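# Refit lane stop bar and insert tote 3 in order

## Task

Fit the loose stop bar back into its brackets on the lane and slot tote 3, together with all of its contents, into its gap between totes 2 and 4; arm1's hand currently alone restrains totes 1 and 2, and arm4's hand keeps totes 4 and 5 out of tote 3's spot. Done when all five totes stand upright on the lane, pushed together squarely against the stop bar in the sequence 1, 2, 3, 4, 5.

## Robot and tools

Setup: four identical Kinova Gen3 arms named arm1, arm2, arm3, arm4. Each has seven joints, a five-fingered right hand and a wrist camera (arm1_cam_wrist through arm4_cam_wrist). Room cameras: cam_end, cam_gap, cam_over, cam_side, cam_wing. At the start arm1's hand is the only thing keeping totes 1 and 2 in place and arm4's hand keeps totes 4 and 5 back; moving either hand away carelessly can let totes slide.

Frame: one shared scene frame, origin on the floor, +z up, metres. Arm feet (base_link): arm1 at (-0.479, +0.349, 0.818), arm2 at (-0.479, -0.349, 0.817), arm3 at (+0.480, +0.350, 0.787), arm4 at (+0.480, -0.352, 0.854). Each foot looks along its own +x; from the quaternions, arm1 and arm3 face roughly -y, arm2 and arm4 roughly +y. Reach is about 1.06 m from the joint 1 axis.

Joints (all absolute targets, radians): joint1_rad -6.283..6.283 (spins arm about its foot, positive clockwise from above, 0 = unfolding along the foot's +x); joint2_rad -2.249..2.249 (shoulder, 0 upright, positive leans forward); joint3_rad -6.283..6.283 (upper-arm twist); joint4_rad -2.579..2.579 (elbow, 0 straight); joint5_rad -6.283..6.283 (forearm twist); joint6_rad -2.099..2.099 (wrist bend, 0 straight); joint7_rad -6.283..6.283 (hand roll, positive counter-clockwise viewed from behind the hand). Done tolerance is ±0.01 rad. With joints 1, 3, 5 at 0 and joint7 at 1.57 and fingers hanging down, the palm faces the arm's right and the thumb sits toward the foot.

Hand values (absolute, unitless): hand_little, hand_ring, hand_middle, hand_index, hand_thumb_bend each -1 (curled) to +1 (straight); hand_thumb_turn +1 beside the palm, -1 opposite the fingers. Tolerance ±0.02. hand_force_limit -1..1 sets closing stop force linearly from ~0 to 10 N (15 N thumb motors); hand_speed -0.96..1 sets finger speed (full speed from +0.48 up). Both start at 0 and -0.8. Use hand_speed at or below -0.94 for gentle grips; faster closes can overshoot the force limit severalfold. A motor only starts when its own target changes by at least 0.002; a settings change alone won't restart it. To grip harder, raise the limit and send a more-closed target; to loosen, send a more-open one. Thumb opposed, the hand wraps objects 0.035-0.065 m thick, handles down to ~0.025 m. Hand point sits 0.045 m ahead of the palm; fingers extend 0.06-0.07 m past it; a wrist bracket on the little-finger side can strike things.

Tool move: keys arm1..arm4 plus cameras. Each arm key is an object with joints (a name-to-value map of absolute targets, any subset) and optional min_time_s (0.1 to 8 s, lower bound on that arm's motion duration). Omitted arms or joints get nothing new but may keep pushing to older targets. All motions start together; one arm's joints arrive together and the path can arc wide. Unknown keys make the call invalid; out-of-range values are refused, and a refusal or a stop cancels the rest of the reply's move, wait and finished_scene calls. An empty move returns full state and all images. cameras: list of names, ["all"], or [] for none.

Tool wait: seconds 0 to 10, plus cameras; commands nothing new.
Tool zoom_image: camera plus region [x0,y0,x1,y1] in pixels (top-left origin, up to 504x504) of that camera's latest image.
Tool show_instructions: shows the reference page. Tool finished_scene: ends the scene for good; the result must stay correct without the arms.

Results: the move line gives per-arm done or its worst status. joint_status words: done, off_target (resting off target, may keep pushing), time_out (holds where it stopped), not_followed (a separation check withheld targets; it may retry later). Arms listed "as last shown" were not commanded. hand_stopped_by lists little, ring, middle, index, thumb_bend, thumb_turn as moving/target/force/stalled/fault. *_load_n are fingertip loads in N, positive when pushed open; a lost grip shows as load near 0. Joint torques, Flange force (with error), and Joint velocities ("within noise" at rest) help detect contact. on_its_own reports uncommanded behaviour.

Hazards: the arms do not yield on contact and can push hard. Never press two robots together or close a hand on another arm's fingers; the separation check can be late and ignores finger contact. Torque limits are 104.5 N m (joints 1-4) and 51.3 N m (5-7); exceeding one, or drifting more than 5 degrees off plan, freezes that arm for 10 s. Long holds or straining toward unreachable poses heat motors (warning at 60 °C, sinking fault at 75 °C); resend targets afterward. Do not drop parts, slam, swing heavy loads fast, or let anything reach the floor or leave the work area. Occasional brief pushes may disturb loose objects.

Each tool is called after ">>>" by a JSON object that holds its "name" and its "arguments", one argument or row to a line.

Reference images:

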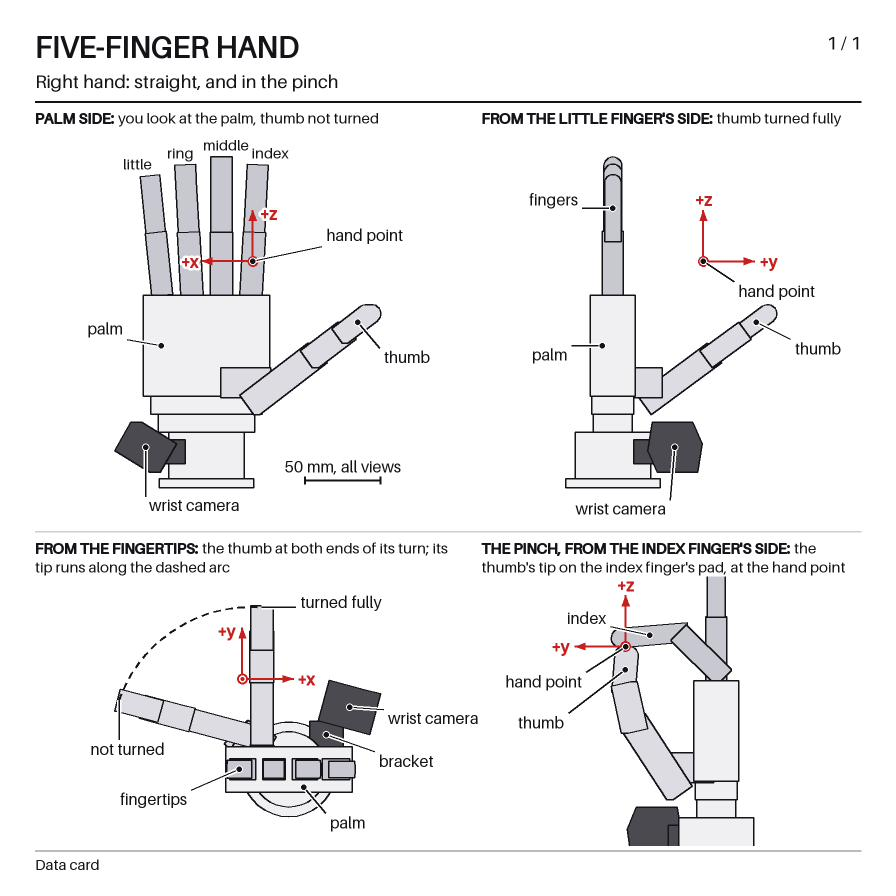

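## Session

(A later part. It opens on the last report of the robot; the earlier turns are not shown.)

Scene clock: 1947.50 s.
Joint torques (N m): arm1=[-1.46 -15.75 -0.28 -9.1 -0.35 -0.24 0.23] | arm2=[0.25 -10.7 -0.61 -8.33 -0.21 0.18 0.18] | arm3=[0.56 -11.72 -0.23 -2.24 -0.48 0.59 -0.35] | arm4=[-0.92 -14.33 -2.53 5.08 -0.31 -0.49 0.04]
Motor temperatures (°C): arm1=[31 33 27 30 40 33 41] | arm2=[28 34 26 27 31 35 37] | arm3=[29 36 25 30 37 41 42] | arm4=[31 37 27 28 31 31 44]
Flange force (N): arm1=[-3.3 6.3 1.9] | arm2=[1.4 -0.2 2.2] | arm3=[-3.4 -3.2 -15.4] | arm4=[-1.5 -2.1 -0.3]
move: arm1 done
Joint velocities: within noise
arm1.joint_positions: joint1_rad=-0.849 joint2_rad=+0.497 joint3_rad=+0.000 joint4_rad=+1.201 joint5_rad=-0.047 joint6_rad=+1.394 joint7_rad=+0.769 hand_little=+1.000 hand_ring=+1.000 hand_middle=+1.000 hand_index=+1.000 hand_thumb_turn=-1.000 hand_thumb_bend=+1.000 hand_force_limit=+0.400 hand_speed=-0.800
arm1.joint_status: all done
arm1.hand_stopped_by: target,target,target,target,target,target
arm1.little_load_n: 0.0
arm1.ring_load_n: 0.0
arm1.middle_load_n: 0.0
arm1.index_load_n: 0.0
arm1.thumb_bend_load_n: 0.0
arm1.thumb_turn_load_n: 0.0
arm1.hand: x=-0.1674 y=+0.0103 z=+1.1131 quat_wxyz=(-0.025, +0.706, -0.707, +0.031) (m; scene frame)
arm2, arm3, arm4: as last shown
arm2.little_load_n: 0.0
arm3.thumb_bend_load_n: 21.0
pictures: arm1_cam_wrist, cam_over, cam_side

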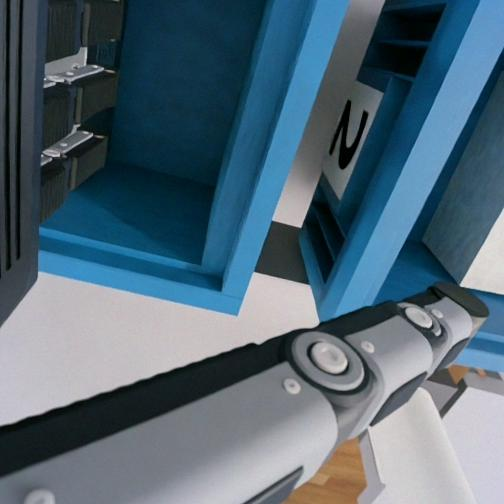

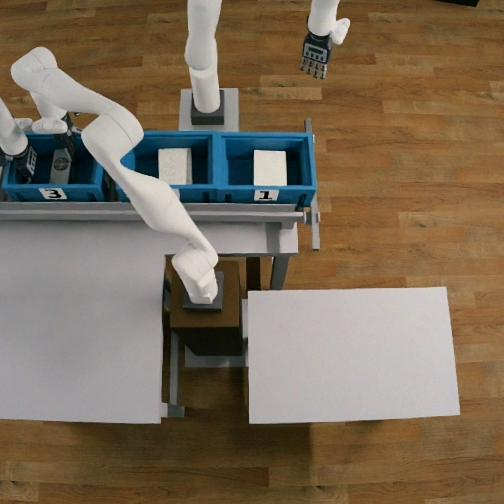

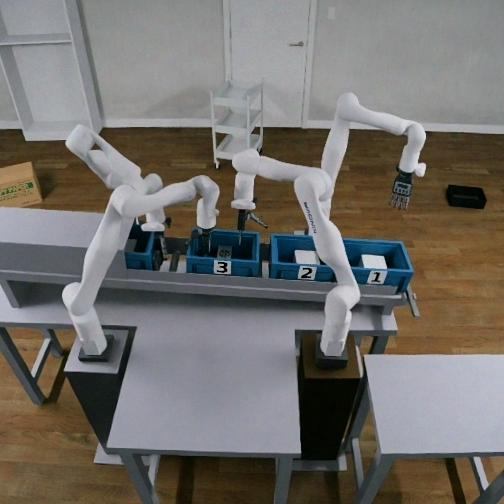

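>>> {"name": "move", "arguments": {
  "arm1": {"joints":{"joint2_rad":0.30,"joint4_rad":1.2,"joint5_rad":0,"joint6_rad":1.64},"min_time_s":3}
}}

>>> {"name": "move", "arguments": {
  "arm1": {"joints":{"joint1_rad":-2.4,"joint2_rad":0.1,"joint4_rad":1.6,"joint6_rad":1.44},"min_time_s":4},
  "cameras": ["cam_over","cam_side","arm3_cam_wrist","cam_gap","cam_end"]
}}

>>> {"name": "zoom_image", "arguments": {
  "camera": "cam_over",
  "region": [0, 110, 160, 230]
}}

>>> {"name": "zoom_image", "arguments": {
  "camera": "cam_side",
  "region": [130, 190, 310, 300]
}}

>>> {"name": "zoom_image", "arguments": {
  "camera": "cam_gap",
  "region": [130, 110, 400, 270]
}}

Scene clock: 1959.83 s.
Joint torques (N m): arm1=[-1.47 -12.11 -0.27 -9.06 -0.21 -0.13 0.32] | arm2=[0.2 -10.71 -0.64 -8.36 -0.22 0.18 0.17] | arm3=[0.69 -11.76 -0.19 -2.37 -0.47 0.66 -0.34] | arm4=[-0.88 -14.32 -2.63 5.13 -0.35 -0.51 0.05]
Motor temperatures (°C): arm1=[31 34 27 30 40 33 41] | arm2=[28 34 26 27 30 35 37] | arm3=[29 36 25 30 37 41 42] | arm4=[31 37 27 28 31 31 44]
Flange force (N): arm1=[-3.4 6.1 3.8] | arm2=[1.4 -0.3 2.2] | arm3=[-3.3 -2.6 -14.9] | arm4=[-1.4 -2.0 0.1]
move: arm1 done
Joint velocities: within noise
arm1.joint_positions: joint1_rad=-0.849 joint2_rad=+0.300 joint3_rad=+0.000 joint4_rad=+1.200 joint5_rad=+0.000 joint6_rad=+1.640 joint7_rad=+0.769 hand_little=+1.000 hand_ring=+1.000 hand_middle=+1.000 hand_index=+1.000 hand_thumb_turn=-1.000 hand_thumb_bend=+1.000 hand_force_limit=+0.400 hand_speed=-0.800
arm1.joint_status: all done
arm1.hand_stopped_by: target,target,target,target,target,target
arm1.little_load_n: 0.0
arm1.ring_load_n: 0.0
arm1.middle_load_n: 0.0
arm1.index_load_n: 0.0
arm1.thumb_bend_load_n: 0.0
arm1.thumb_turn_load_n: 0.0
arm1.hand: x=-0.2442 y=+0.0620 z=+1.2095 quat_wxyz=(-0.001, +0.709, -0.705, +0.008) (m; scene frame)
arm2, arm3, arm4: as last shown
arm2.ring_load_n: 0.5
arm3.thumb_bend_load_n: 20.5
arm4.little_load_n: -0.5
arm4.thumb_bend_load_n: -0.5
pictures: none

Scene clock: 1964.17 s.
Joint torques (N m): arm1=[-1.39 -8.58 -0.22 -8.98 -0.19 -0.18 0.23] | arm2=[0.23 -10.72 -0.63 -8.31 -0.21 0.14 0.19] | arm3=[0.65 -11.65 -0.24 -2.33 -0.46 0.7 -0.35] | arm4=[-0.86 -14.37 -2.64 5.11 -0.35 -0.52 0.03]
Motor temperatures (°C): arm1=[31 34 27 30 40 33 41] | arm2=[28 34 26 27 30 35 37] | arm3=[29 36 25 30 37 41 42] | arm4=[31 37 27 28 31 31 44]
Flange force (N): arm1=[-2.4 5.5 2.3] | arm2=[1.3 -0.2 2.0] | arm3=[-3.1 -2.5 -14.9] | arm4=[-1.6 -1.9 0.2]
move: arm1 done
Joint velocities: within noise
arm1.joint_positions: joint1_rad=-2.400 joint2_rad=+0.100 joint3_rad=+0.000 joint4_rad=+1.600 joint5_rad=+0.000 joint6_rad=+1.440 joint7_rad=+0.769 hand_little=+1.000 hand_ring=+1.000 hand_middle=+1.000 hand_index=+1.000 hand_thumb_turn=-1.000 hand_thumb_bend=+1.000 hand_force_limit=+0.400 hand_speed=-0.800
arm1.joint_status: all done
arm1.hand_stopped_by: target,target,target,target,target,target
arm1.little_load_n: 0.0
arm1.ring_load_n: 0.0
arm1.middle_load_n: 0.0
arm1.index_load_n: -0.5
arm1.thumb_bend_load_n: 0.0
arm1.thumb_turn_load_n: 0.0
arm1.hand: x=-0.2470 y=+0.5259 z=+1.1594 quat_wxyz=(+0.004, +1.000, -0.007, +0.006) (m; scene frame)
arm2, arm3, arm4: as last shown
arm2.ring_load_n: 0.0
arm2.thumb_turn_load_n: -0.5
arm4.little_load_n: 0.0
arm4.thumb_bend_load_n: 0.0
pictures: arm3_cam_wrist, cam_end, cam_gap, cam_over, cam_side

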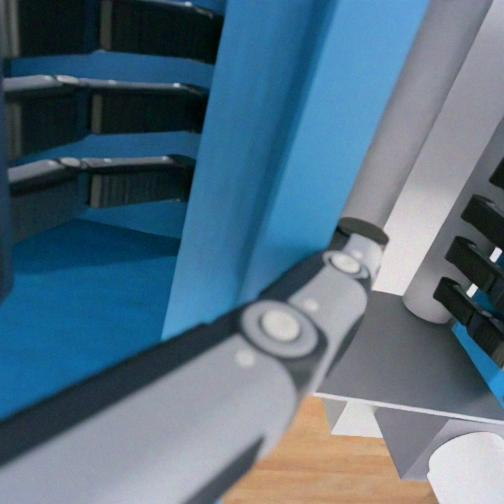

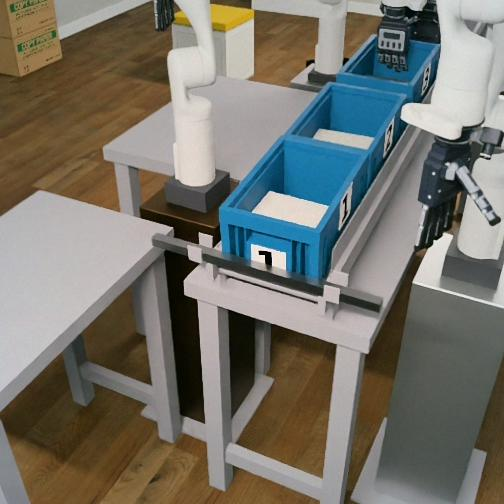

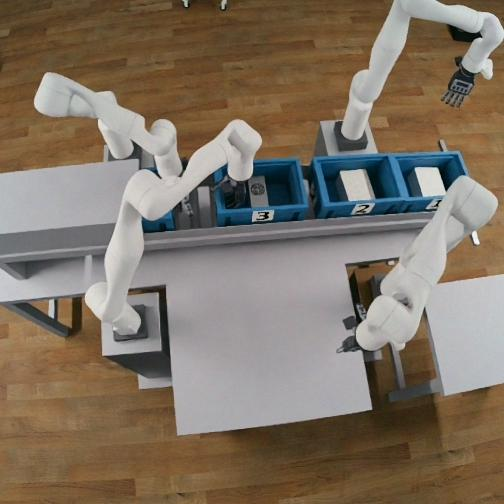

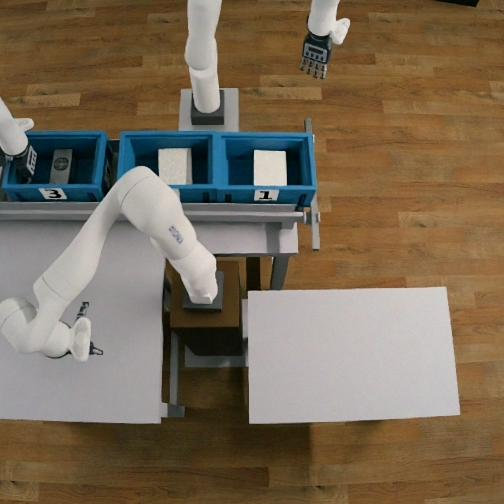

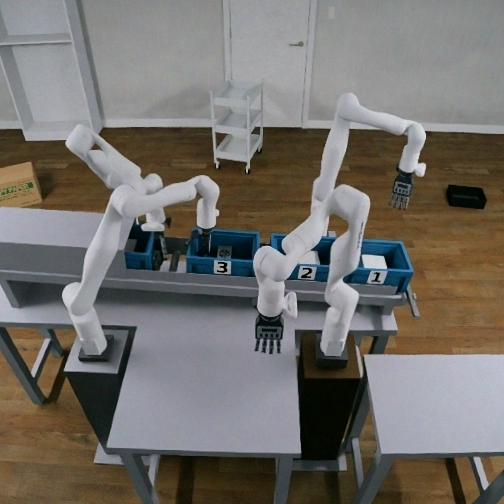

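Scaled by 3.150.

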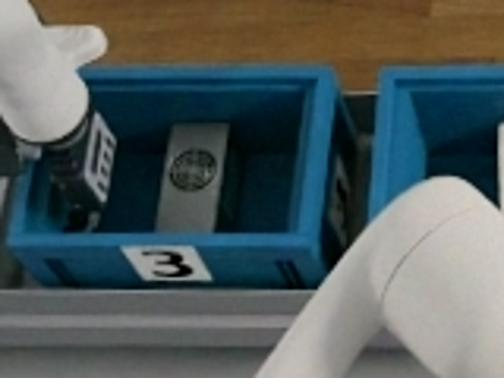

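Scaled by 2.800.

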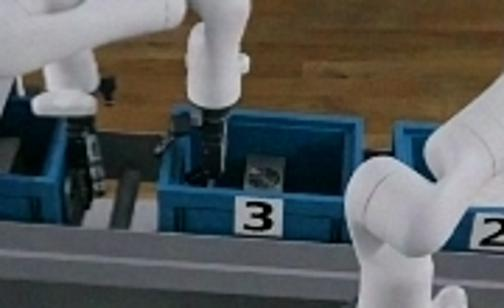

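Scaled by 1.867.

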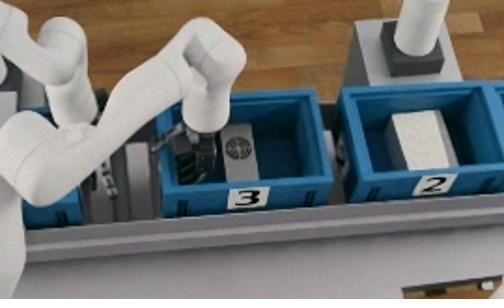

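>>> {"name": "move", "arguments": {
  "arm3": {"joints":{"joint1_rad":-5.3245,"joint2_rad":0.7169,"joint4_rad":1.0198,"joint5_rad":-0.0412,"joint6_rad":1.4594,"joint7_rad":-0.6332},"min_time_s":3},
  "cameras": ["cam_over","cam_side","arm3_cam_wrist"]
}}

>>> {"name": "zoom_image", "arguments": {
  "camera": "cam_over",
  "region": [0, 110, 160, 230]
}}

Scene clock: 1983.97 s.
Joint torques (N m): arm1=[-1.29 -8.58 -0.2 -8.98 -0.16 -0.08 0.25] | arm2=[0.2 -10.71 -0.67 -8.32 -0.25 0.16 0.21] | arm3=[1.6 -17.51 0.27 -4.87 -0.26 1.34 -0.26] | arm4=[-0.84 -14.39 -2.59 5.06 -0.36 -0.48 0.03]
Motor temperatures (°C): arm1=[31 34 27 30 39 33 41] | arm2=[28 34 26 27 30 35 37] | arm3=[29 35 25 30 37 40 42] | arm4=[31 37 27 28 31 31 44]
Flange force (N): arm1=[-2.6 5.3 2.6] | arm2=[1.4 -0.2 2.1] | arm3=[-4.8 -2.5 -4.8] | arm4=[-1.8 -1.7 0.0]
move: arm3 done
Joint velocities: within noise
arm1, arm2, arm4: as last shown
arm1.middle_load_n: -0.5
arm1.index_load_n: 0.0
arm2.thumb_turn_load_n: 0.0
arm3.joint_positions: joint1_rad=-5.324 joint2_rad=+0.717 joint3_rad=+0.000 joint4_rad=+1.020 joint5_rad=-0.041 joint6_rad=+1.459 joint7_rad=-0.633 hand_little=+0.270 hand_ring=+0.383 hand_middle=+0.443 hand_index=+0.390 hand_thumb_turn=-1.000 hand_thumb_bend=+0.519 hand_force_limit=+0.400 hand_speed=-0.920
arm3.joint_status: all done
arm3.hand_stopped_by: force,force,force,force,force,target
arm3.little_load_n: 6.5
arm3.ring_load_n: 8.0
arm3.middle_load_n: 9.0
arm3.index_load_n: 9.0
arm3.thumb_bend_load_n: 18.0
arm3.thumb_turn_load_n: 2.0
arm3.hand: x=+0.0780 y=-0.0104 z=+1.0228 quat_wxyz=(+0.024, +0.706, +0.707, +0.021) (m; scene frame)
pictures: arm3_cam_wrist, cam_over, cam_side

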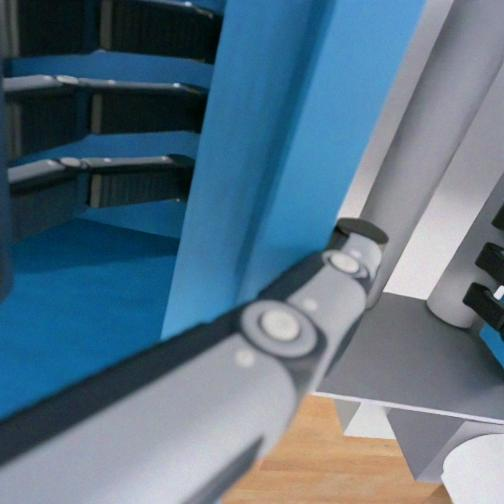

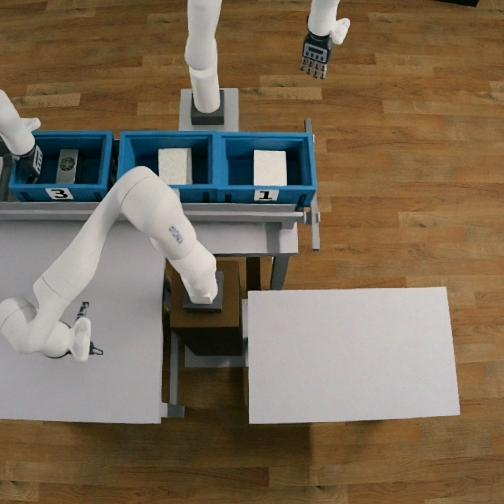

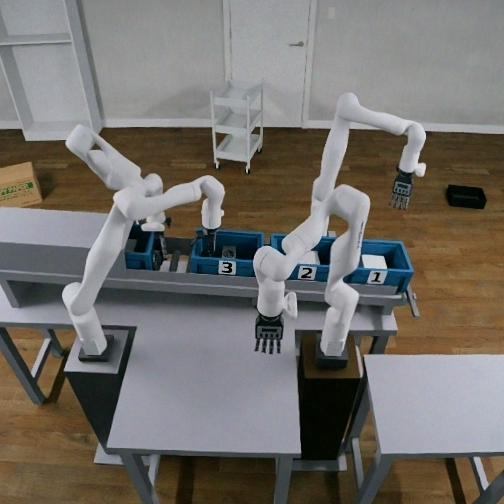

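Scaled by 3.150.

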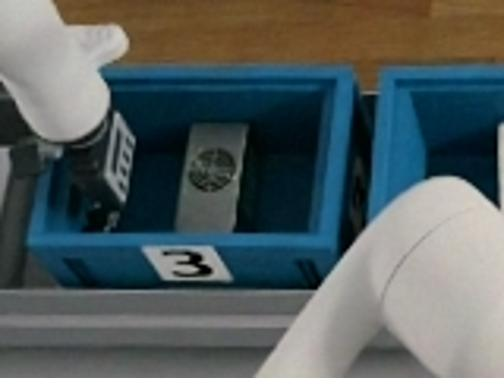

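>>> {"name": "move", "arguments": {
  "arm3": {"joints":{"joint1_rad":-5.3066,"joint2_rad":0.7598,"joint4_rad":0.9417,"joint5_rad":-0.0400,"joint6_rad":1.4953,"joint7_rad":-0.6169},"min_time_s":3.5},
  "cameras": ["cam_over"]
}}

>>> {"name": "zoom_image", "arguments": {
  "camera": "cam_over",
  "region": [0, 110, 160, 230]
}}

Scene clock: 1993.43 s.
Joint torques (N m): arm1=[-1.44 -8.58 -0.27 -9.05 -0.21 -0.12 0.19] | arm2=[0.25 -10.71 -0.67 -8.32 -0.21 0.18 0.19] | arm3=[1.59 -19.38 0.21 -5.63 -0.48 1.46 -0.33] | arm4=[-0.88 -14.33 -2.59 5.16 -0.37 -0.49 0.07]
Motor temperatures (°C): arm1=[31 34 27 29 39 33 41] | arm2=[28 34 26 27 30 35 37] | arm3=[29 35 25 30 37 41 42] | arm4=[31 37 27 28 31 31 44]
Flange force (N): arm1=[-2.4 5.8 2.7] | arm2=[1.4 -0.2 2.1] | arm3=[-4.4 -2.7 -2.3] | arm4=[-1.4 -2.0 0.1]
move: arm3 done
Joint velocities: within noise
arm1, arm2, arm4: as last shown
arm1.middle_load_n: 0.0
arm3.joint_positions: joint1_rad=-5.307 joint2_rad=+0.760 joint3_rad=+0.000 joint4_rad=+0.942 joint5_rad=-0.040 joint6_rad=+1.495 joint7_rad=-0.617 hand_little=+0.270 hand_ring=+0.383 hand_middle=+0.443 hand_index=+0.390 hand_thumb_turn=-1.000 hand_thumb_bend=+0.519 hand_force_limit=+0.400 hand_speed=-0.920
arm3.joint_status: all done
arm3.hand_stopped_by: force,force,force,force,force,target
arm3.little_load_n: 6.5
arm3.ring_load_n: 8.5
arm3.middle_load_n: 10.0
arm3.index_load_n: 9.5
arm3.thumb_bend_load_n: 18.0
arm3.thumb_turn_load_n: 2.0
arm3.hand: x=+0.0600 y=-0.0104 z=+1.0217 quat_wxyz=(+0.024, +0.706, +0.707, +0.021) (m; scene frame)
pictures: cam_over

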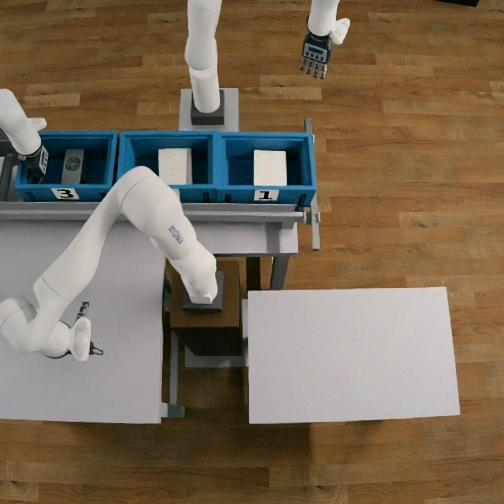

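Scaled by 3.150.

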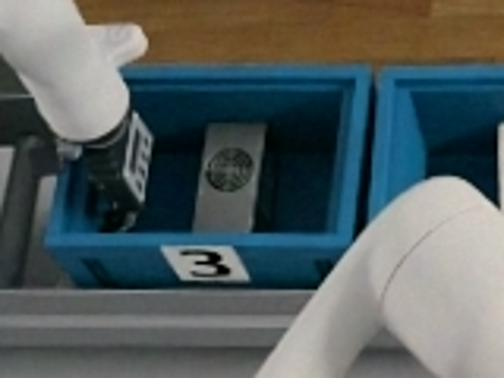

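>>> {"name": "move", "arguments": {
  "arm3": {"joints":{"joint1_rad":-5.3027,"joint2_rad":0.7697,"joint4_rad":0.9234,"joint5_rad":-0.0398,"joint6_rad":1.5037,"joint7_rad":-0.6133},"min_time_s":2},
  "cameras": ["cam_over"]
}}

>>> {"name": "zoom_image", "arguments": {
  "camera": "cam_over",
  "region": [90, 110, 160, 170]
}}

Scene clock: 2001.93 s.
Joint torques (N m): arm1=[-1.4 -8.61 -0.21 -9.02 -0.23 -0.12 0.25] | arm2=[0.24 -10.77 -0.69 -8.36 -0.22 0.14 0.16] | arm3=[1.6 -19.64 0.19 -5.66 -0.49 1.48 -0.35] | arm4=[-0.96 -14.37 -2.54 5.1 -0.31 -0.49 0.04]
Motor temperatures (°C): arm1=[31 33 27 29 39 33 41] | arm2=[28 34 26 27 30 35 37] | arm3=[29 35 25 30 37 41 42] | arm4=[31 37 27 28 31 31 44]
Flange force (N): arm1=[-2.5 5.5 2.6] | arm2=[1.3 -0.3 2.2] | arm3=[-4.5 -2.9 -2.2] | arm4=[-1.6 -2.2 -0.3]
move: arm3 done
Joint velocities: within noise
arm1, arm2, arm4: as last shown
arm2.ring_load_n: 0.5
arm3.joint_positions: joint1_rad=-5.303 joint2_rad=+0.770 joint3_rad=+0.000 joint4_rad=+0.923 joint5_rad=-0.040 joint6_rad=+1.504 joint7_rad=-0.613 hand_little=+0.270 hand_ring=+0.383 hand_middle=+0.443 hand_index=+0.390 hand_thumb_turn=-1.000 hand_thumb_bend=+0.519 hand_force_limit=+0.400 hand_speed=-0.920
arm3.joint_status: all done
arm3.hand_stopped_by: force,force,force,force,force,target
arm3.little_load_n: 6.5
arm3.ring_load_n: 8.0
arm3.middle_load_n: 10.0
arm3.index_load_n: 10.0
arm3.thumb_bend_load_n: 18.5
arm3.thumb_turn_load_n: 2.0
arm3.hand: x=+0.0560 y=-0.0104 z=+1.0214 quat_wxyz=(+0.024, +0.706, +0.707, +0.021) (m; scene frame)
arm4.index_load_n: -0.5
pictures: cam_over

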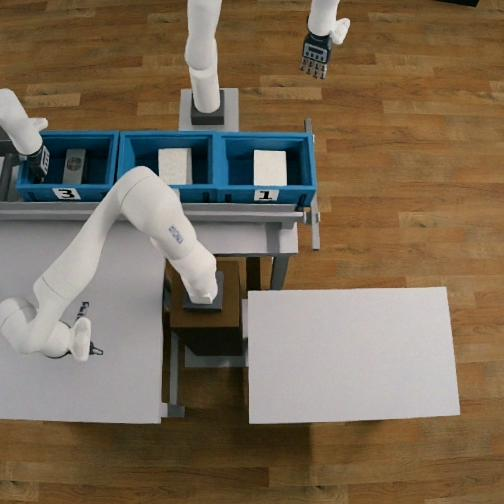

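Scaled by 7.200.

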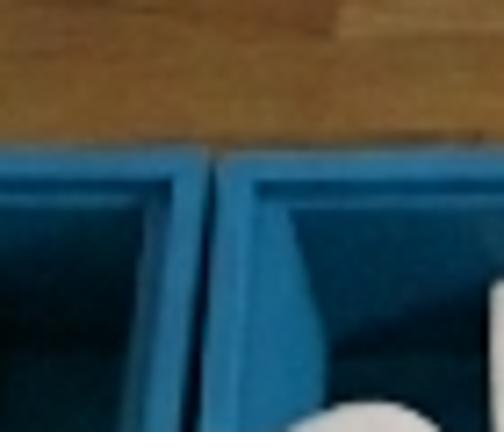

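>>> {"name": "move", "arguments": {
  "arm3": {"joints":{"joint1_rad":-5.2988,"joint2_rad":0.7797,"joint4_rad":0.9046,"joint5_rad":-0.0396,"joint6_rad":1.5121,"joint7_rad":-0.6098},"min_time_s":2},
  "cameras": ["cam_over"]
}}

>>> {"name": "zoom_image", "arguments": {
  "camera": "cam_over",
  "region": [90, 110, 160, 170]
}}

Scene clock: 2007.60 s.
Joint torques (N m): arm1=[-1.33 -8.65 -0.21 -8.91 -0.16 -0.08 0.25] | arm2=[0.24 -10.67 -0.59 -8.32 -0.23 0.16 0.2] | arm3=[1.42 -19.89 0.05 -5.75 -0.64 1.3 -0.31] | arm4=[-0.87 -14.37 -2.56 5.18 -0.34 -0.52 0.05]
Motor temperatures (°C): arm1=[31 33 27 29 39 33 41] | arm2=[28 34 26 27 30 35 37] | arm3=[29 35 25 30 37 41 42] | arm4=[31 37 27 28 31 31 44]
Flange force (N): arm1=[-2.3 5.2 2.4] | arm2=[1.5 -0.1 2.0] | arm3=[-4.6 -3.4 -2.5] | arm4=[-1.3 -2.1 0.1]
move: arm3 done
Joint velocities: within noise
arm1, arm4: as last shown
arm2.joint_positions: joint1_rad=-1.500 joint2_rad=+0.147 joint3_rad=+0.000 joint4_rad=+1.734 joint5_rad=+0.000 joint6_rad=+1.260 joint7_rad=-1.910 hand_little=+1.000 hand_ring=+1.000 hand_middle=+1.000 hand_index=+1.000 hand_thumb_turn=-1.000 hand_thumb_bend=+1.000 hand_force_limit=+0.000 hand_speed=-0.800
arm2.joint_status: not commanded
arm2.hand_stopped_by: target,target,target,target,target,target
arm2.little_load_n: 0.0
arm2.ring_load_n: 0.0
arm2.middle_load_n: 0.0
arm2.index_load_n: 0.0
arm2.thumb_bend_load_n: 0.0
arm2.thumb_turn_load_n: -0.5
arm2.hand: x=-0.8900 y=-0.3413 z=+1.0987 quat_wxyz=(-0.002, +0.979, -0.205, +0.001) (m; scene frame)
arm3.joint_positions: joint1_rad=-5.299 joint2_rad=+0.780 joint3_rad=+0.000 joint4_rad=+0.905 joint5_rad=-0.040 joint6_rad=+1.512 joint7_rad=-0.610 hand_little=+0.270 hand_ring=+0.383 hand_middle=+0.443 hand_index=+0.390 hand_thumb_turn=-1.000 hand_thumb_bend=+0.519 hand_force_limit=+0.400 hand_speed=-0.920
arm3.joint_status: all done
arm3.hand_stopped_by: force,force,force,force,force,target
arm3.little_load_n: 6.5
arm3.ring_load_n: 8.0
arm3.middle_load_n: 10.0
arm3.index_load_n: 10.0
arm3.thumb_bend_load_n: 18.0
arm3.thumb_turn_load_n: 2.0
arm3.hand: x=+0.0518 y=-0.0105 z=+1.0212 quat_wxyz=(+0.024, +0.706, +0.707, +0.021) (m; scene frame)
arm4.index_load_n: 0.0
pictures: cam_over

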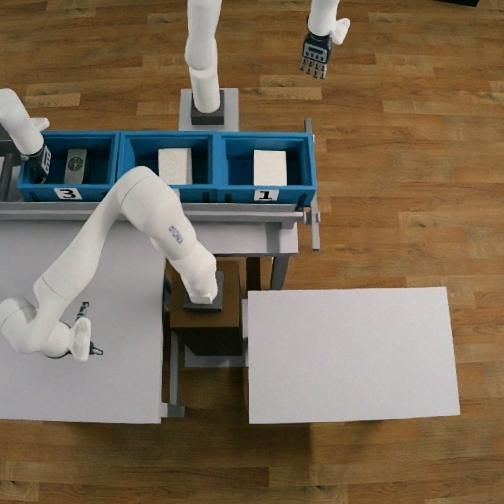

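Scaled by 7.200.

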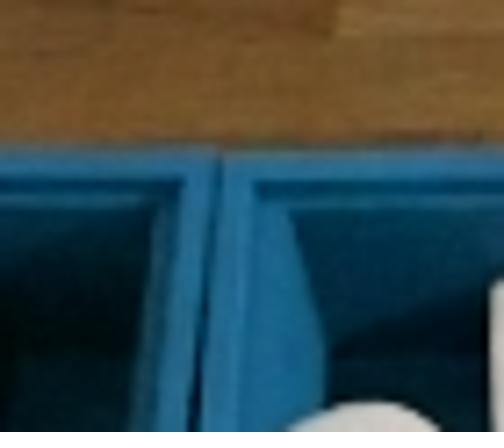

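>>> {"name": "move", "arguments": {
  "arm3": {"joints":{"joint1_rad":-5.2969,"joint2_rad":0.7854,"joint4_rad":0.8974,"joint5_rad":-0.0395,"joint6_rad":1.5135,"joint7_rad":-0.6081},"min_time_s":2},
  "cameras": ["cam_over","cam_gap"]
}}

>>> {"name": "zoom_image", "arguments": {
  "camera": "cam_over",
  "region": [90, 110, 160, 170]
}}

>>> {"name": "zoom_image", "arguments": {
  "camera": "cam_gap",
  "region": [210, 140, 410, 230]
}}

Scene clock: 2015.13 s.
Joint torques (N m): arm1=[-1.32 -8.59 -0.18 -9 -0.21 -0.11 0.31] | arm2=[0.2 -10.7 -0.68 -8.33 -0.22 0.17 0.15] | arm3=[0.2 -13.37 -0.57 -2.86 -0.8 0.36 -0.39] | arm4=[-0.83 -14.36 -2.61 5.13 -0.38 -0.48 0.04]
Motor temperatures (°C): arm1=[31 33 27 29 39 33 41] | arm2=[28 34 26 27 30 35 37] | arm3=[29 35 25 31 37 41 42] | arm4=[31 37 27 28 31 31 44]
Flange force (N): arm1=[-2.7 5.3 2.6] | arm2=[1.4 -0.4 2.1] | arm3=[-2.7 -3.8 -14.8] | arm4=[-1.5 -1.8 0.1]
move: arm3 done
Joint velocities: within noise
arm1, arm2: as last shown
arm1.ring_load_n: -0.5
arm1.middle_load_n: -0.5
arm2.thumb_turn_load_n: 0.0
arm3.joint_positions: joint1_rad=-5.297 joint2_rad=+0.785 joint3_rad=+0.000 joint4_rad=+0.897 joint5_rad=-0.039 joint6_rad=+1.513 joint7_rad=-0.608 hand_little=+0.270 hand_ring=+0.383 hand_middle=+0.443 hand_index=+0.390 hand_thumb_turn=-1.000 hand_thumb_bend=+0.519 hand_force_limit=+0.400 hand_speed=-0.920
arm3.joint_status: all done
arm3.hand_stopped_by: force,force,force,force,force,target
arm3.little_load_n: 4.0
arm3.ring_load_n: 6.0
arm3.middle_load_n: 7.5
arm3.index_load_n: 7.5
arm3.thumb_bend_load_n: 20.0
arm3.thumb_turn_load_n: 2.0
arm3.hand: x=+0.0497 y=-0.0105 z=+1.0200 quat_wxyz=(+0.024, +0.706, +0.707, +0.021) (m; scene frame)
arm4.joint_positions: joint1_rad=+0.012 joint2_rad=+0.642 joint3_rad=+2.089 joint4_rad=-1.891 joint5_rad=+0.676 joint6_rad=-1.014 joint7_rad=+0.266 hand_little=+1.000 hand_ring=+1.000 hand_middle=+1.000 hand_index=+1.000 hand_thumb_turn=+1.000 hand_thumb_bend=+1.000 hand_force_limit=+0.000 hand_speed=-0.800
arm4.joint_status: not commanded
arm4.hand_stopped_by: target,target,target,target,target,target
arm4.little_load_n: 0.0
arm4.ring_load_n: 0.0
arm4.middle_load_n: 0.0
arm4.index_load_n: 0.0
arm4.thumb_bend_load_n: 0.0
arm4.thumb_turn_load_n: 0.0
arm4.hand: x=+0.1852 y=-0.0026 z=+0.9913 quat_wxyz=(+0.001, -0.707, +0.707, +0.000) (m; scene frame)
pictures: cam_gap, cam_over

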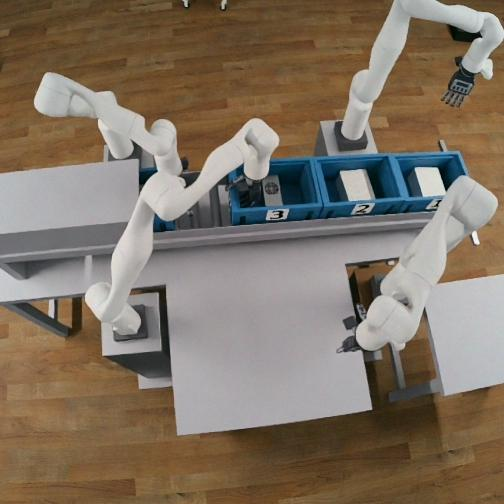

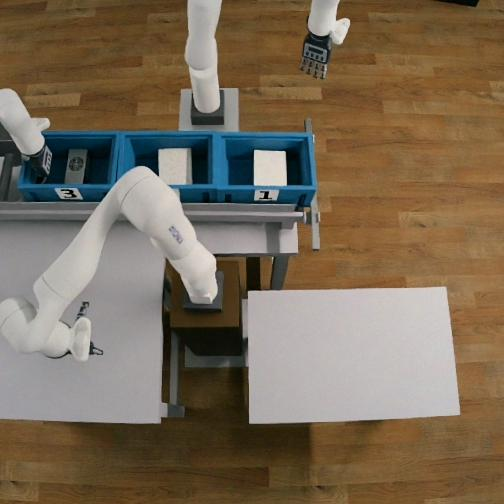

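Scaled by 7.200.

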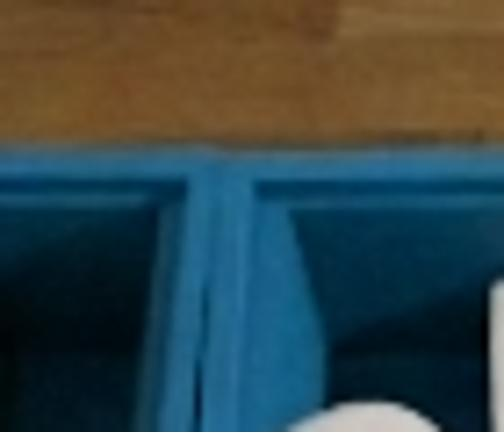

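Scaled by 2.520.

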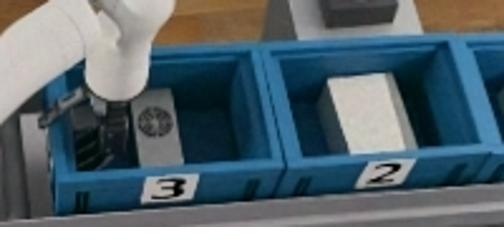

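>>> {"name": "move", "arguments": {
  "arm3": {"joints":{"hand_speed":-0.9,"hand_thumb_bend":0.62,"hand_index":0.47,"hand_middle":0.52,"hand_ring":0.46,"hand_little":0.35}},
  "cameras": ["cam_over"]
}}

>>> {"name": "zoom_image", "arguments": {
  "camera": "cam_over",
  "region": [0, 110, 160, 230]
}}

Scene clock: 2019.60 s.
Joint torques (N m): arm1=[-1.29 -8.58 -0.19 -8.85 -0.17 -0.16 0.28] | arm2=[0.22 -10.72 -0.63 -8.35 -0.26 0.16 0.17] | arm3=[1 -19.52 0.11 -6.57 -0.25 -0.19 -0.08] | arm4=[-0.86 -14.39 -2.59 5.16 -0.32 -0.45 0.04]
Motor temperatures (°C): arm1=[31 33 27 29 39 33 41] | arm2=[28 34 26 27 30 35 37] | arm3=[29 35 25 31 37 41 42] | arm4=[31 37 27 28 31 31 44]
Flange force (N): arm1=[-2.4 5.0 2.0] | arm2=[1.4 -0.3 2.2] | arm3=[-3.2 -1.9 -4.8] | arm4=[-1.5 -1.9 0.0]
move: arm3 done
Joint velocities: within noise
arm1, arm2, arm4: as last shown
arm1.ring_load_n: 0.0
arm1.middle_load_n: 0.0
arm3.joint_positions: joint1_rad=-5.297 joint2_rad=+0.785 joint3_rad=+0.000 joint4_rad=+0.897 joint5_rad=-0.039 joint6_rad=+1.513 joint7_rad=-0.608 hand_little=+0.350 hand_ring=+0.460 hand_middle=+0.520 hand_index=+0.470 hand_thumb_turn=-1.000 hand_thumb_bend=+0.620 hand_force_limit=+0.400 hand_speed=-0.900
arm3.joint_status: all done
arm3.hand_stopped_by: target,target,target,target,target,target
arm3.little_load_n: 0.0
arm3.ring_load_n: 0.0
arm3.middle_load_n: 0.0
arm3.index_load_n: 0.0
arm3.thumb_bend_load_n: 0.0
arm3.thumb_turn_load_n: 0.0
arm3.hand: x=+0.0497 y=-0.0105 z=+1.0200 quat_wxyz=(+0.024, +0.706, +0.707, +0.021) (m; scene frame)
pictures: cam_over

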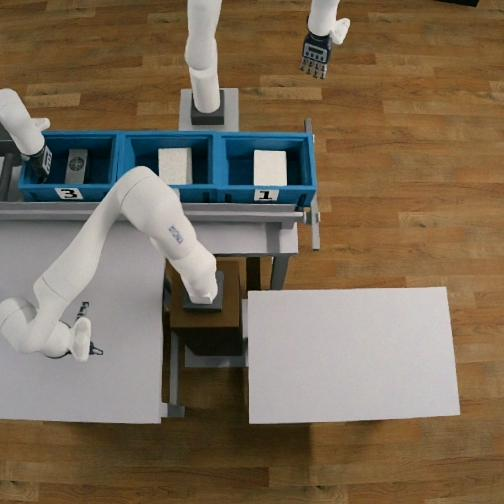

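Scaled by 3.150.

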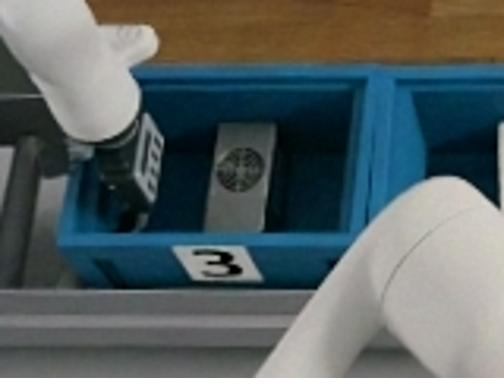

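Good. Open arm3's hand fully and look.

>>> {"name": "move", "arguments": {
  "arm3": {"joints":{"hand_speed":-0.8,"hand_thumb_bend":1.0,"hand_index":1.0,"hand_middle":1.0,"hand_ring":1.0,"hand_little":1.0}},
  "cameras": ["arm3_cam_wrist","cam_gap","cam_over"]
}}

>>> {"name": "zoom_image", "arguments": {
  "camera": "cam_gap",
  "region": [120, 110, 370, 250]
}}

>>> {"name": "zoom_image", "arguments": {
  "camera": "cam_over",
  "region": [90, 110, 160, 220]
}}

Scene clock: 2024.67 s.
Joint torques (N m): arm1=[-1.3 -8.62 -0.21 -8.95 -0.17 -0.13 0.25] | arm2=[0.15 -10.71 -0.59 -8.4 -0.21 0.16 0.2] | arm3=[0.9 -19.46 0.09 -6.55 -0.26 -0.27 -0.08] | arm4=[-0.91 -14.35 -2.57 5.14 -0.32 -0.53 0.07]
Motor temperatures (°C): arm1=[31 33 27 29 39 33 41] | arm2=[28 34 26 27 30 35 37] | arm3=[29 35 25 30 37 41 42] | arm4=[31 37 27 28 31 31 44]
Flange force (N): arm1=[-2.5 5.2 2.4] | arm2=[1.6 -0.3 2.3] | arm3=[-3.2 -2.2 -5.1] | arm4=[-1.3 -2.1 0.0]
move: arm3 done
Joint velocities: within noise
arm1, arm2, arm4: as last shown
arm3.joint_positions: joint1_rad=-5.297 joint2_rad=+0.785 joint3_rad=+0.000 joint4_rad=+0.897 joint5_rad=-0.039 joint6_rad=+1.513 joint7_rad=-0.608 hand_little=+1.000 hand_ring=+1.000 hand_middle=+1.000 hand_index=+1.000 hand_thumb_turn=-1.000 hand_thumb_bend=+1.000 hand_force_limit=+0.400 hand_speed=-0.800
arm3.joint_status: all done
arm3.hand_stopped_by: target,target,target,target,target,target
arm3.little_load_n: 0.0
arm3.ring_load_n: 0.0
arm3.middle_load_n: 0.0
arm3.index_load_n: 0.0
arm3.thumb_bend_load_n: 0.0
arm3.thumb_turn_load_n: 0.0
arm3.hand: x=+0.0497 y=-0.0105 z=+1.0200 quat_wxyz=(+0.024, +0.706, +0.707, +0.021) (m; scene frame)
pictures: arm3_cam_wrist, cam_gap, cam_over

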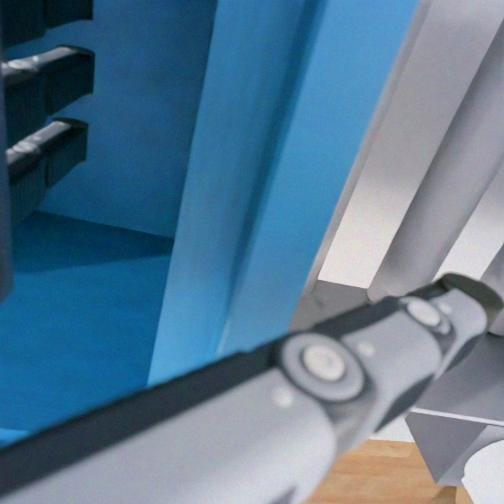

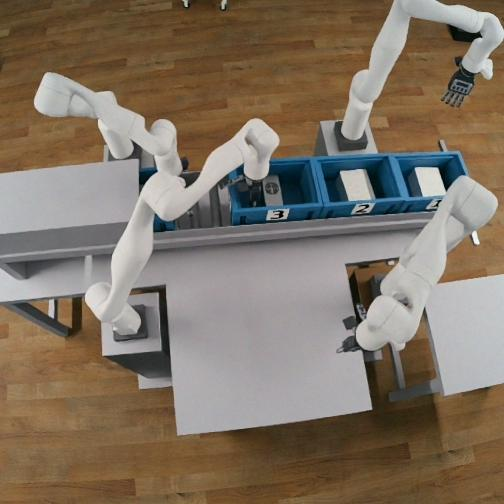

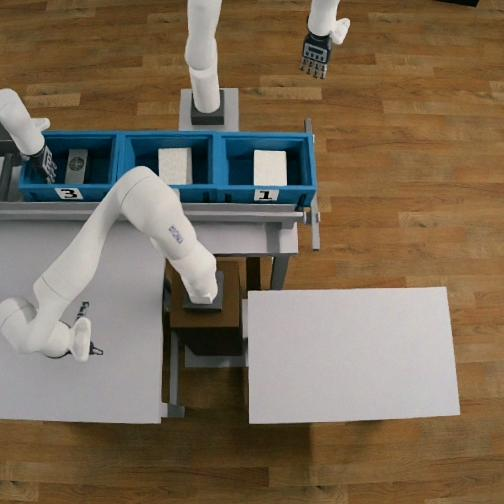

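Scaled by 2.016.

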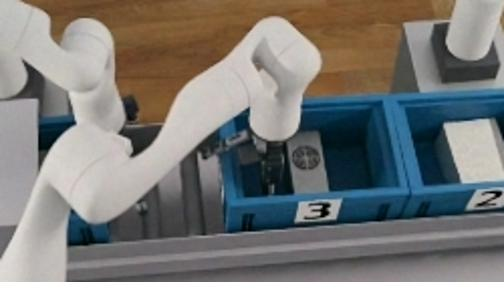

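Scaled by 4.582.

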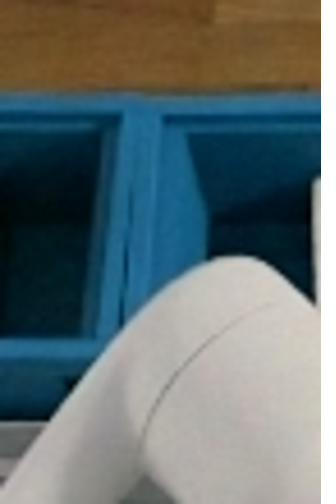

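>>> {"name": "move", "arguments": {
  "arm3": {"joints":{"joint1_rad":-5.2967,"joint2_rad":0.7805,"joint4_rad":0.7470,"joint5_rad":-0.0391,"joint6_rad":1.6697,"joint7_rad":-0.6140},"min_time_s":3}
}}

>>> {"name": "move", "arguments": {
  "arm3": {"joints":{"joint2_rad":0.8076,"joint4_rad":0.5329,"joint5_rad":-0.0401,"joint6_rad":1.8568,"joint7_rad":-0.6214},"min_time_s":2.5},
  "cameras": ["arm3_cam_wrist","cam_gap"]
}}

Scene clock: 2040.07 s.
Joint torques (N m): arm1=[-1.31 -8.69 -0.18 -8.99 -0.12 -0.14 0.29] | arm2=[0.18 -10.73 -0.69 -8.34 -0.22 0.15 0.17] | arm3=[0.97 -19.44 -0.01 -6.55 -0.26 -0.23 -0.05] | arm4=[-0.9 -14.36 -2.58 5.16 -0.35 -0.47 0.07]
Motor temperatures (°C): arm1=[31 33 27 29 39 33 41] | arm2=[28 34 26 27 30 35 37] | arm3=[29 36 25 31 37 40 42] | arm4=[31 37 27 28 31 31 44]
Flange force (N): arm1=[-2.5 5.1 2.5] | arm2=[1.3 -0.4 2.1] | arm3=[-3.7 -2.6 -5.7] | arm4=[-1.4 -2.0 0.0]
move: arm3 done
Joint velocities: within noise
arm1.joint_positions: joint1_rad=-2.400 joint2_rad=+0.100 joint3_rad=+0.000 joint4_rad=+1.600 joint5_rad=+0.000 joint6_rad=+1.440 joint7_rad=+0.769 hand_little=+1.000 hand_ring=+1.000 hand_middle=+1.000 hand_index=+1.000 hand_thumb_turn=-1.000 hand_thumb_bend=+1.000 hand_force_limit=+0.400 hand_speed=-0.800
arm1.joint_status: not commanded
arm1.hand_stopped_by: target,target,target,target,target,target
arm1.little_load_n: 0.0
arm1.ring_load_n: 0.0
arm1.middle_load_n: 0.0
arm1.index_load_n: 0.0
arm1.thumb_bend_load_n: 0.0
arm1.thumb_turn_load_n: -0.5
arm1.hand: x=-0.2470 y=+0.5259 z=+1.1594 quat_wxyz=(+0.004, +1.000, -0.007, +0.006) (m; scene frame)
arm2, arm4: as last shown
arm2.ring_load_n: 0.5
arm3.joint_positions: joint1_rad=-5.297 joint2_rad=+0.781 joint3_rad=+0.000 joint4_rad=+0.747 joint5_rad=-0.039 joint6_rad=+1.670 joint7_rad=-0.614 hand_little=+1.000 hand_ring=+1.000 hand_middle=+1.000 hand_index=+1.000 hand_thumb_turn=-1.000 hand_thumb_bend=+1.000 hand_force_limit=+0.400 hand_speed=-0.800
arm3.joint_status: all done
arm3.hand_stopped_by: target,target,target,target,target,target
arm3.little_load_n: 0.0
arm3.ring_load_n: 0.0
arm3.middle_load_n: 0.0
arm3.index_load_n: 0.0
arm3.thumb_bend_load_n: 0.0
arm3.thumb_turn_load_n: 0.0
arm3.hand: x=+0.0498 y=-0.0100 z=+1.0702 quat_wxyz=(+0.024, +0.706, +0.707, +0.022) (m; scene frame)
pictures: none

Scene clock: 2042.87 s.
Joint torques (N m): arm1=[-1.37 -8.62 -0.2 -8.97 -0.16 -0.19 0.2] | arm2=[0.22 -10.76 -0.64 -8.35 -0.19 0.17 0.18] | arm3=[0.95 -19.7 0.01 -6.36 -0.21 -0.25 -0.06] | arm4=[-0.93 -14.43 -2.59 5.13 -0.34 -0.48 0.06]
Motor temperatures (°C): arm1=[31 33 27 29 39 33 41] | arm2=[28 34 26 27 30 35 37] | arm3=[29 36 25 31 37 40 42] | arm4=[31 37 27 28 31 31 44]
Flange force (N): arm1=[-2.3 5.4 2.2] | arm2=[1.3 -0.2 2.2] | arm3=[-4.8 -4.3 -7.3] | arm4=[-1.6 -2.1 0.0]
move: arm3 done
Joint velocities: within noise
arm1, arm2, arm4: as last shown
arm1.thumb_bend_load_n: -0.5
arm1.thumb_turn_load_n: 0.0
arm2.ring_load_n: 0.0
arm3.joint_positions: joint1_rad=-5.297 joint2_rad=+0.808 joint3_rad=+0.000 joint4_rad=+0.533 joint5_rad=-0.040 joint6_rad=+1.857 joint7_rad=-0.621 hand_little=+1.000 hand_ring=+1.000 hand_middle=+1.000 hand_index=+1.000 hand_thumb_turn=-1.000 hand_thumb_bend=+1.000 hand_force_limit=+0.400 hand_speed=-0.800
arm3.joint_status: all done
arm3.hand_stopped_by: target,target,target,target,target,target
arm3.little_load_n: 0.0
arm3.ring_load_n: 0.0
arm3.middle_load_n: -0.5
arm3.index_load_n: 0.0
arm3.thumb_bend_load_n: 0.0
arm3.thumb_turn_load_n: 0.0
arm3.hand: x=+0.0500 y=-0.0097 z=+1.1202 quat_wxyz=(+0.024, +0.706, +0.707, +0.022) (m; scene frame)
arm4.thumb_turn_load_n: 0.5
pictures: arm3_cam_wrist, cam_gap

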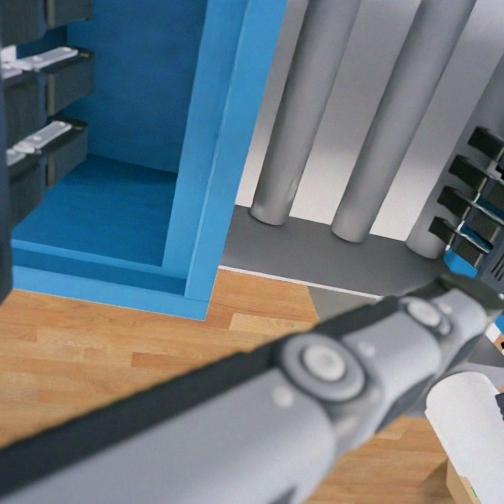

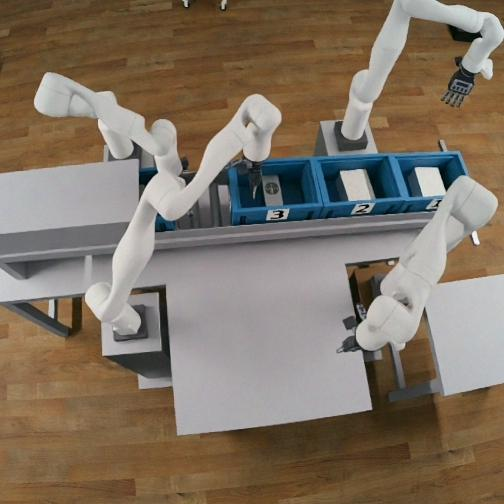

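>>> {"name": "move", "arguments": {
  "arm3": {"joints":{"joint1_rad":-5.22,"joint2_rad":0.70,"joint4_rad":0.65,"joint5_rad":-0.02,"joint6_rad":1.79},"min_time_s":1.5}
}}

>>> {"name": "move", "arguments": {
  "arm3": {"joints":{"joint1_rad":-4.6,"joint2_rad":0.45,"joint4_rad":1.0,"joint5_rad":0,"joint6_rad":1.6916},"min_time_s":4},
  "cameras": ["cam_gap","cam_over","cam_side","arm4_cam_wrist","cam_wing"]
}}

>>> {"name": "zoom_image", "arguments": {
  "camera": "cam_gap",
  "region": [120, 110, 340, 250]
}}

>>> {"name": "zoom_image", "arguments": {
  "camera": "cam_side",
  "region": [110, 130, 290, 290]
}}

Scene clock: 2050.50 s.
Joint torques (N m): arm1=[-1.3 -8.58 -0.16 -9.06 -0.23 -0.17 0.29] | arm2=[0.18 -10.73 -0.67 -8.36 -0.22 0.14 0.17] | arm3=[1 -18.36 0.06 -6.55 -0.16 -0.34 -0.07] | arm4=[-0.84 -14.44 -2.55 5.1 -0.33 -0.45 0.04]
Motor temperatures (°C): arm1=[31 33 27 29 39 33 41] | arm2=[28 34 26 27 30 35 37] | arm3=[29 36 25 31 37 40 42] | arm4=[31 37 27 28 31 31 44]
Flange force (N): arm1=[-2.9 5.4 2.6] | arm2=[1.4 -0.4 2.1] | arm3=[-3.9 -2.8 -6.2] | arm4=[-1.7 -1.7 -0.1]
move: arm3 done
Joint velocities: within noise
arm1, arm2, arm4: as last shown
arm1.thumb_bend_load_n: 0.0
arm3.joint_positions: joint1_rad=-5.220 joint2_rad=+0.700 joint3_rad=+0.000 joint4_rad=+0.650 joint5_rad=-0.020 joint6_rad=+1.790 joint7_rad=-0.621 hand_little=+1.000 hand_ring=+1.000 hand_middle=+1.000 hand_index=+1.000 hand_thumb_turn=-1.000 hand_thumb_bend=+1.000 hand_force_limit=+0.400 hand_speed=-0.800
arm3.joint_status: all done
arm3.hand_stopped_by: target,target,target,target,target,target
arm3.little_load_n: 0.0
arm3.ring_load_n: 0.0
arm3.middle_load_n: 0.0
arm3.index_load_n: 0.0
arm3.thumb_bend_load_n: 0.0
arm3.thumb_turn_load_n: 0.0
arm3.hand: x=+0.0324 y=+0.0365 z=+1.1445 quat_wxyz=(+0.010, +0.735, +0.678, -0.005) (m; scene frame)
arm4.thumb_turn_load_n: 0.0
pictures: none

Scene clock: 2054.83 s.
Joint torques (N m): arm1=[-1.38 -8.61 -0.24 -9.09 -0.21 -0.1 0.27] | arm2=[0.2 -10.7 -0.69 -8.31 -0.24 0.14 0.15] | arm3=[0.95 -14.48 0.06 -6.71 -0.15 -0.3 -0.11] | arm4=[-0.82 -14.34 -2.58 5.19 -0.34 -0.53 0.06]
Motor temperatures (°C): arm1=[31 33 27 29 39 33 41] | arm2=[28 34 26 27 30 35 37] | arm3=[29 36 25 31 37 40 42] | arm4=[31 37 27 27 31 31 44]
Flange force (N): arm1=[-2.7 5.6 2.9] | arm2=[1.3 -0.4 2.0] | arm3=[-2.2 -0.3 -5.1] | arm4=[-1.2 -1.9 0.2]
move: arm3 done
Joint velocities: within noise
arm1, arm2, arm4: as last shown
arm3.joint_positions: joint1_rad=-4.600 joint2_rad=+0.450 joint3_rad=+0.000 joint4_rad=+1.000 joint5_rad=+0.000 joint6_rad=+1.692 joint7_rad=-0.621 hand_little=+1.000 hand_ring=+1.000 hand_middle=+1.000 hand_index=+1.000 hand_thumb_turn=-1.000 hand_thumb_bend=+1.000 hand_force_limit=+0.400 hand_speed=-0.800
arm3.joint_status: all done
arm3.hand_stopped_by: target,target,target,target,target,target
arm3.little_load_n: 0.0
arm3.ring_load_n: 0.0
arm3.middle_load_n: 0.0
arm3.index_load_n: 0.0
arm3.thumb_bend_load_n: -0.5
arm3.thumb_turn_load_n: 0.0
arm3.hand: x=+0.0162 y=+0.3553 z=+1.1683 quat_wxyz=(+0.001, +0.908, +0.419, -0.002) (m; scene frame)
pictures: arm4_cam_wrist, cam_gap, cam_over, cam_side, cam_wing

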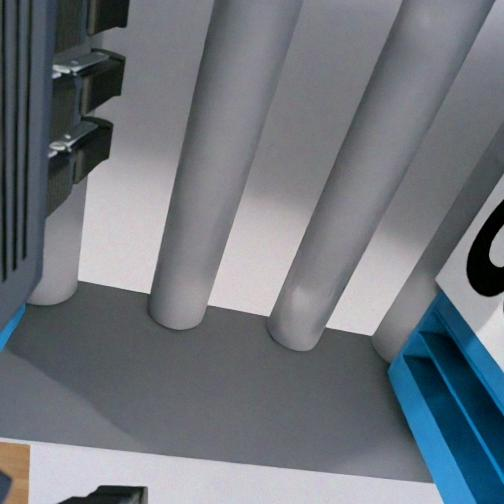

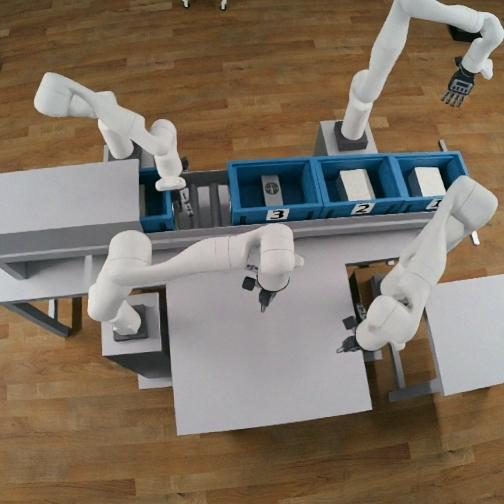

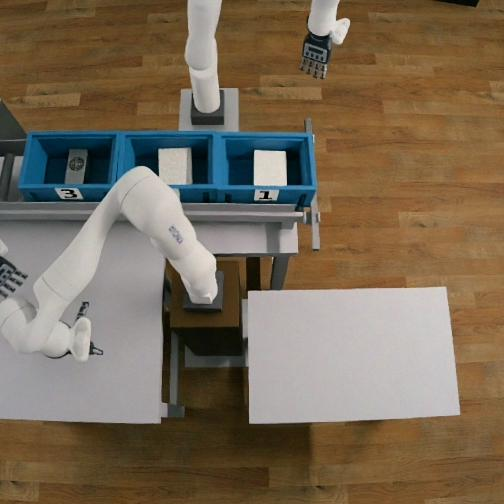

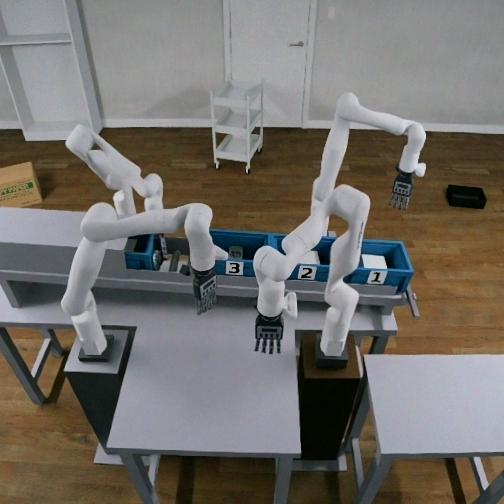

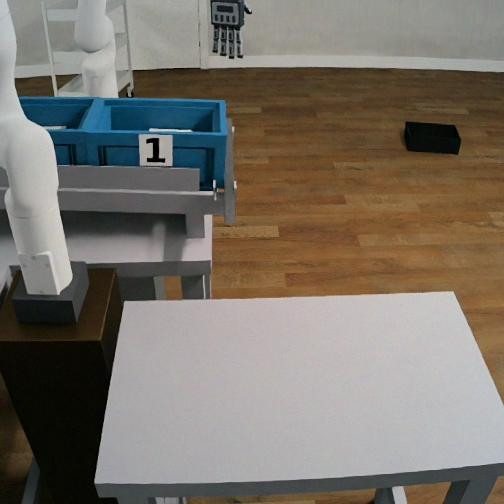

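Scaled by 2.291.

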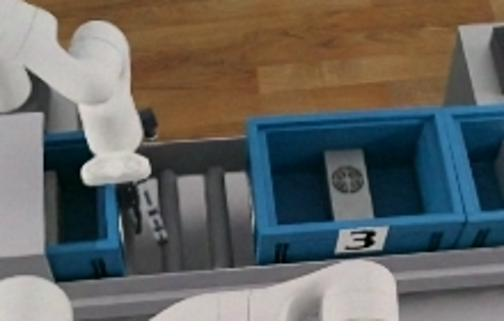

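Scaled by 2.800.

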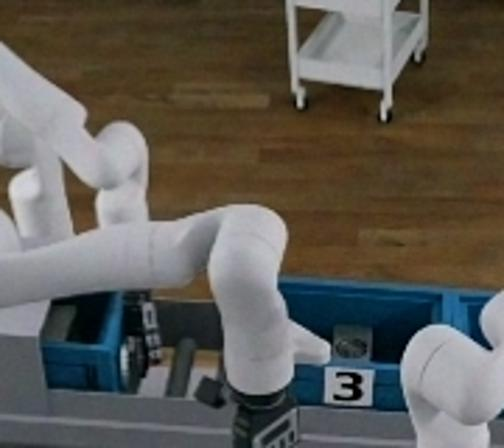

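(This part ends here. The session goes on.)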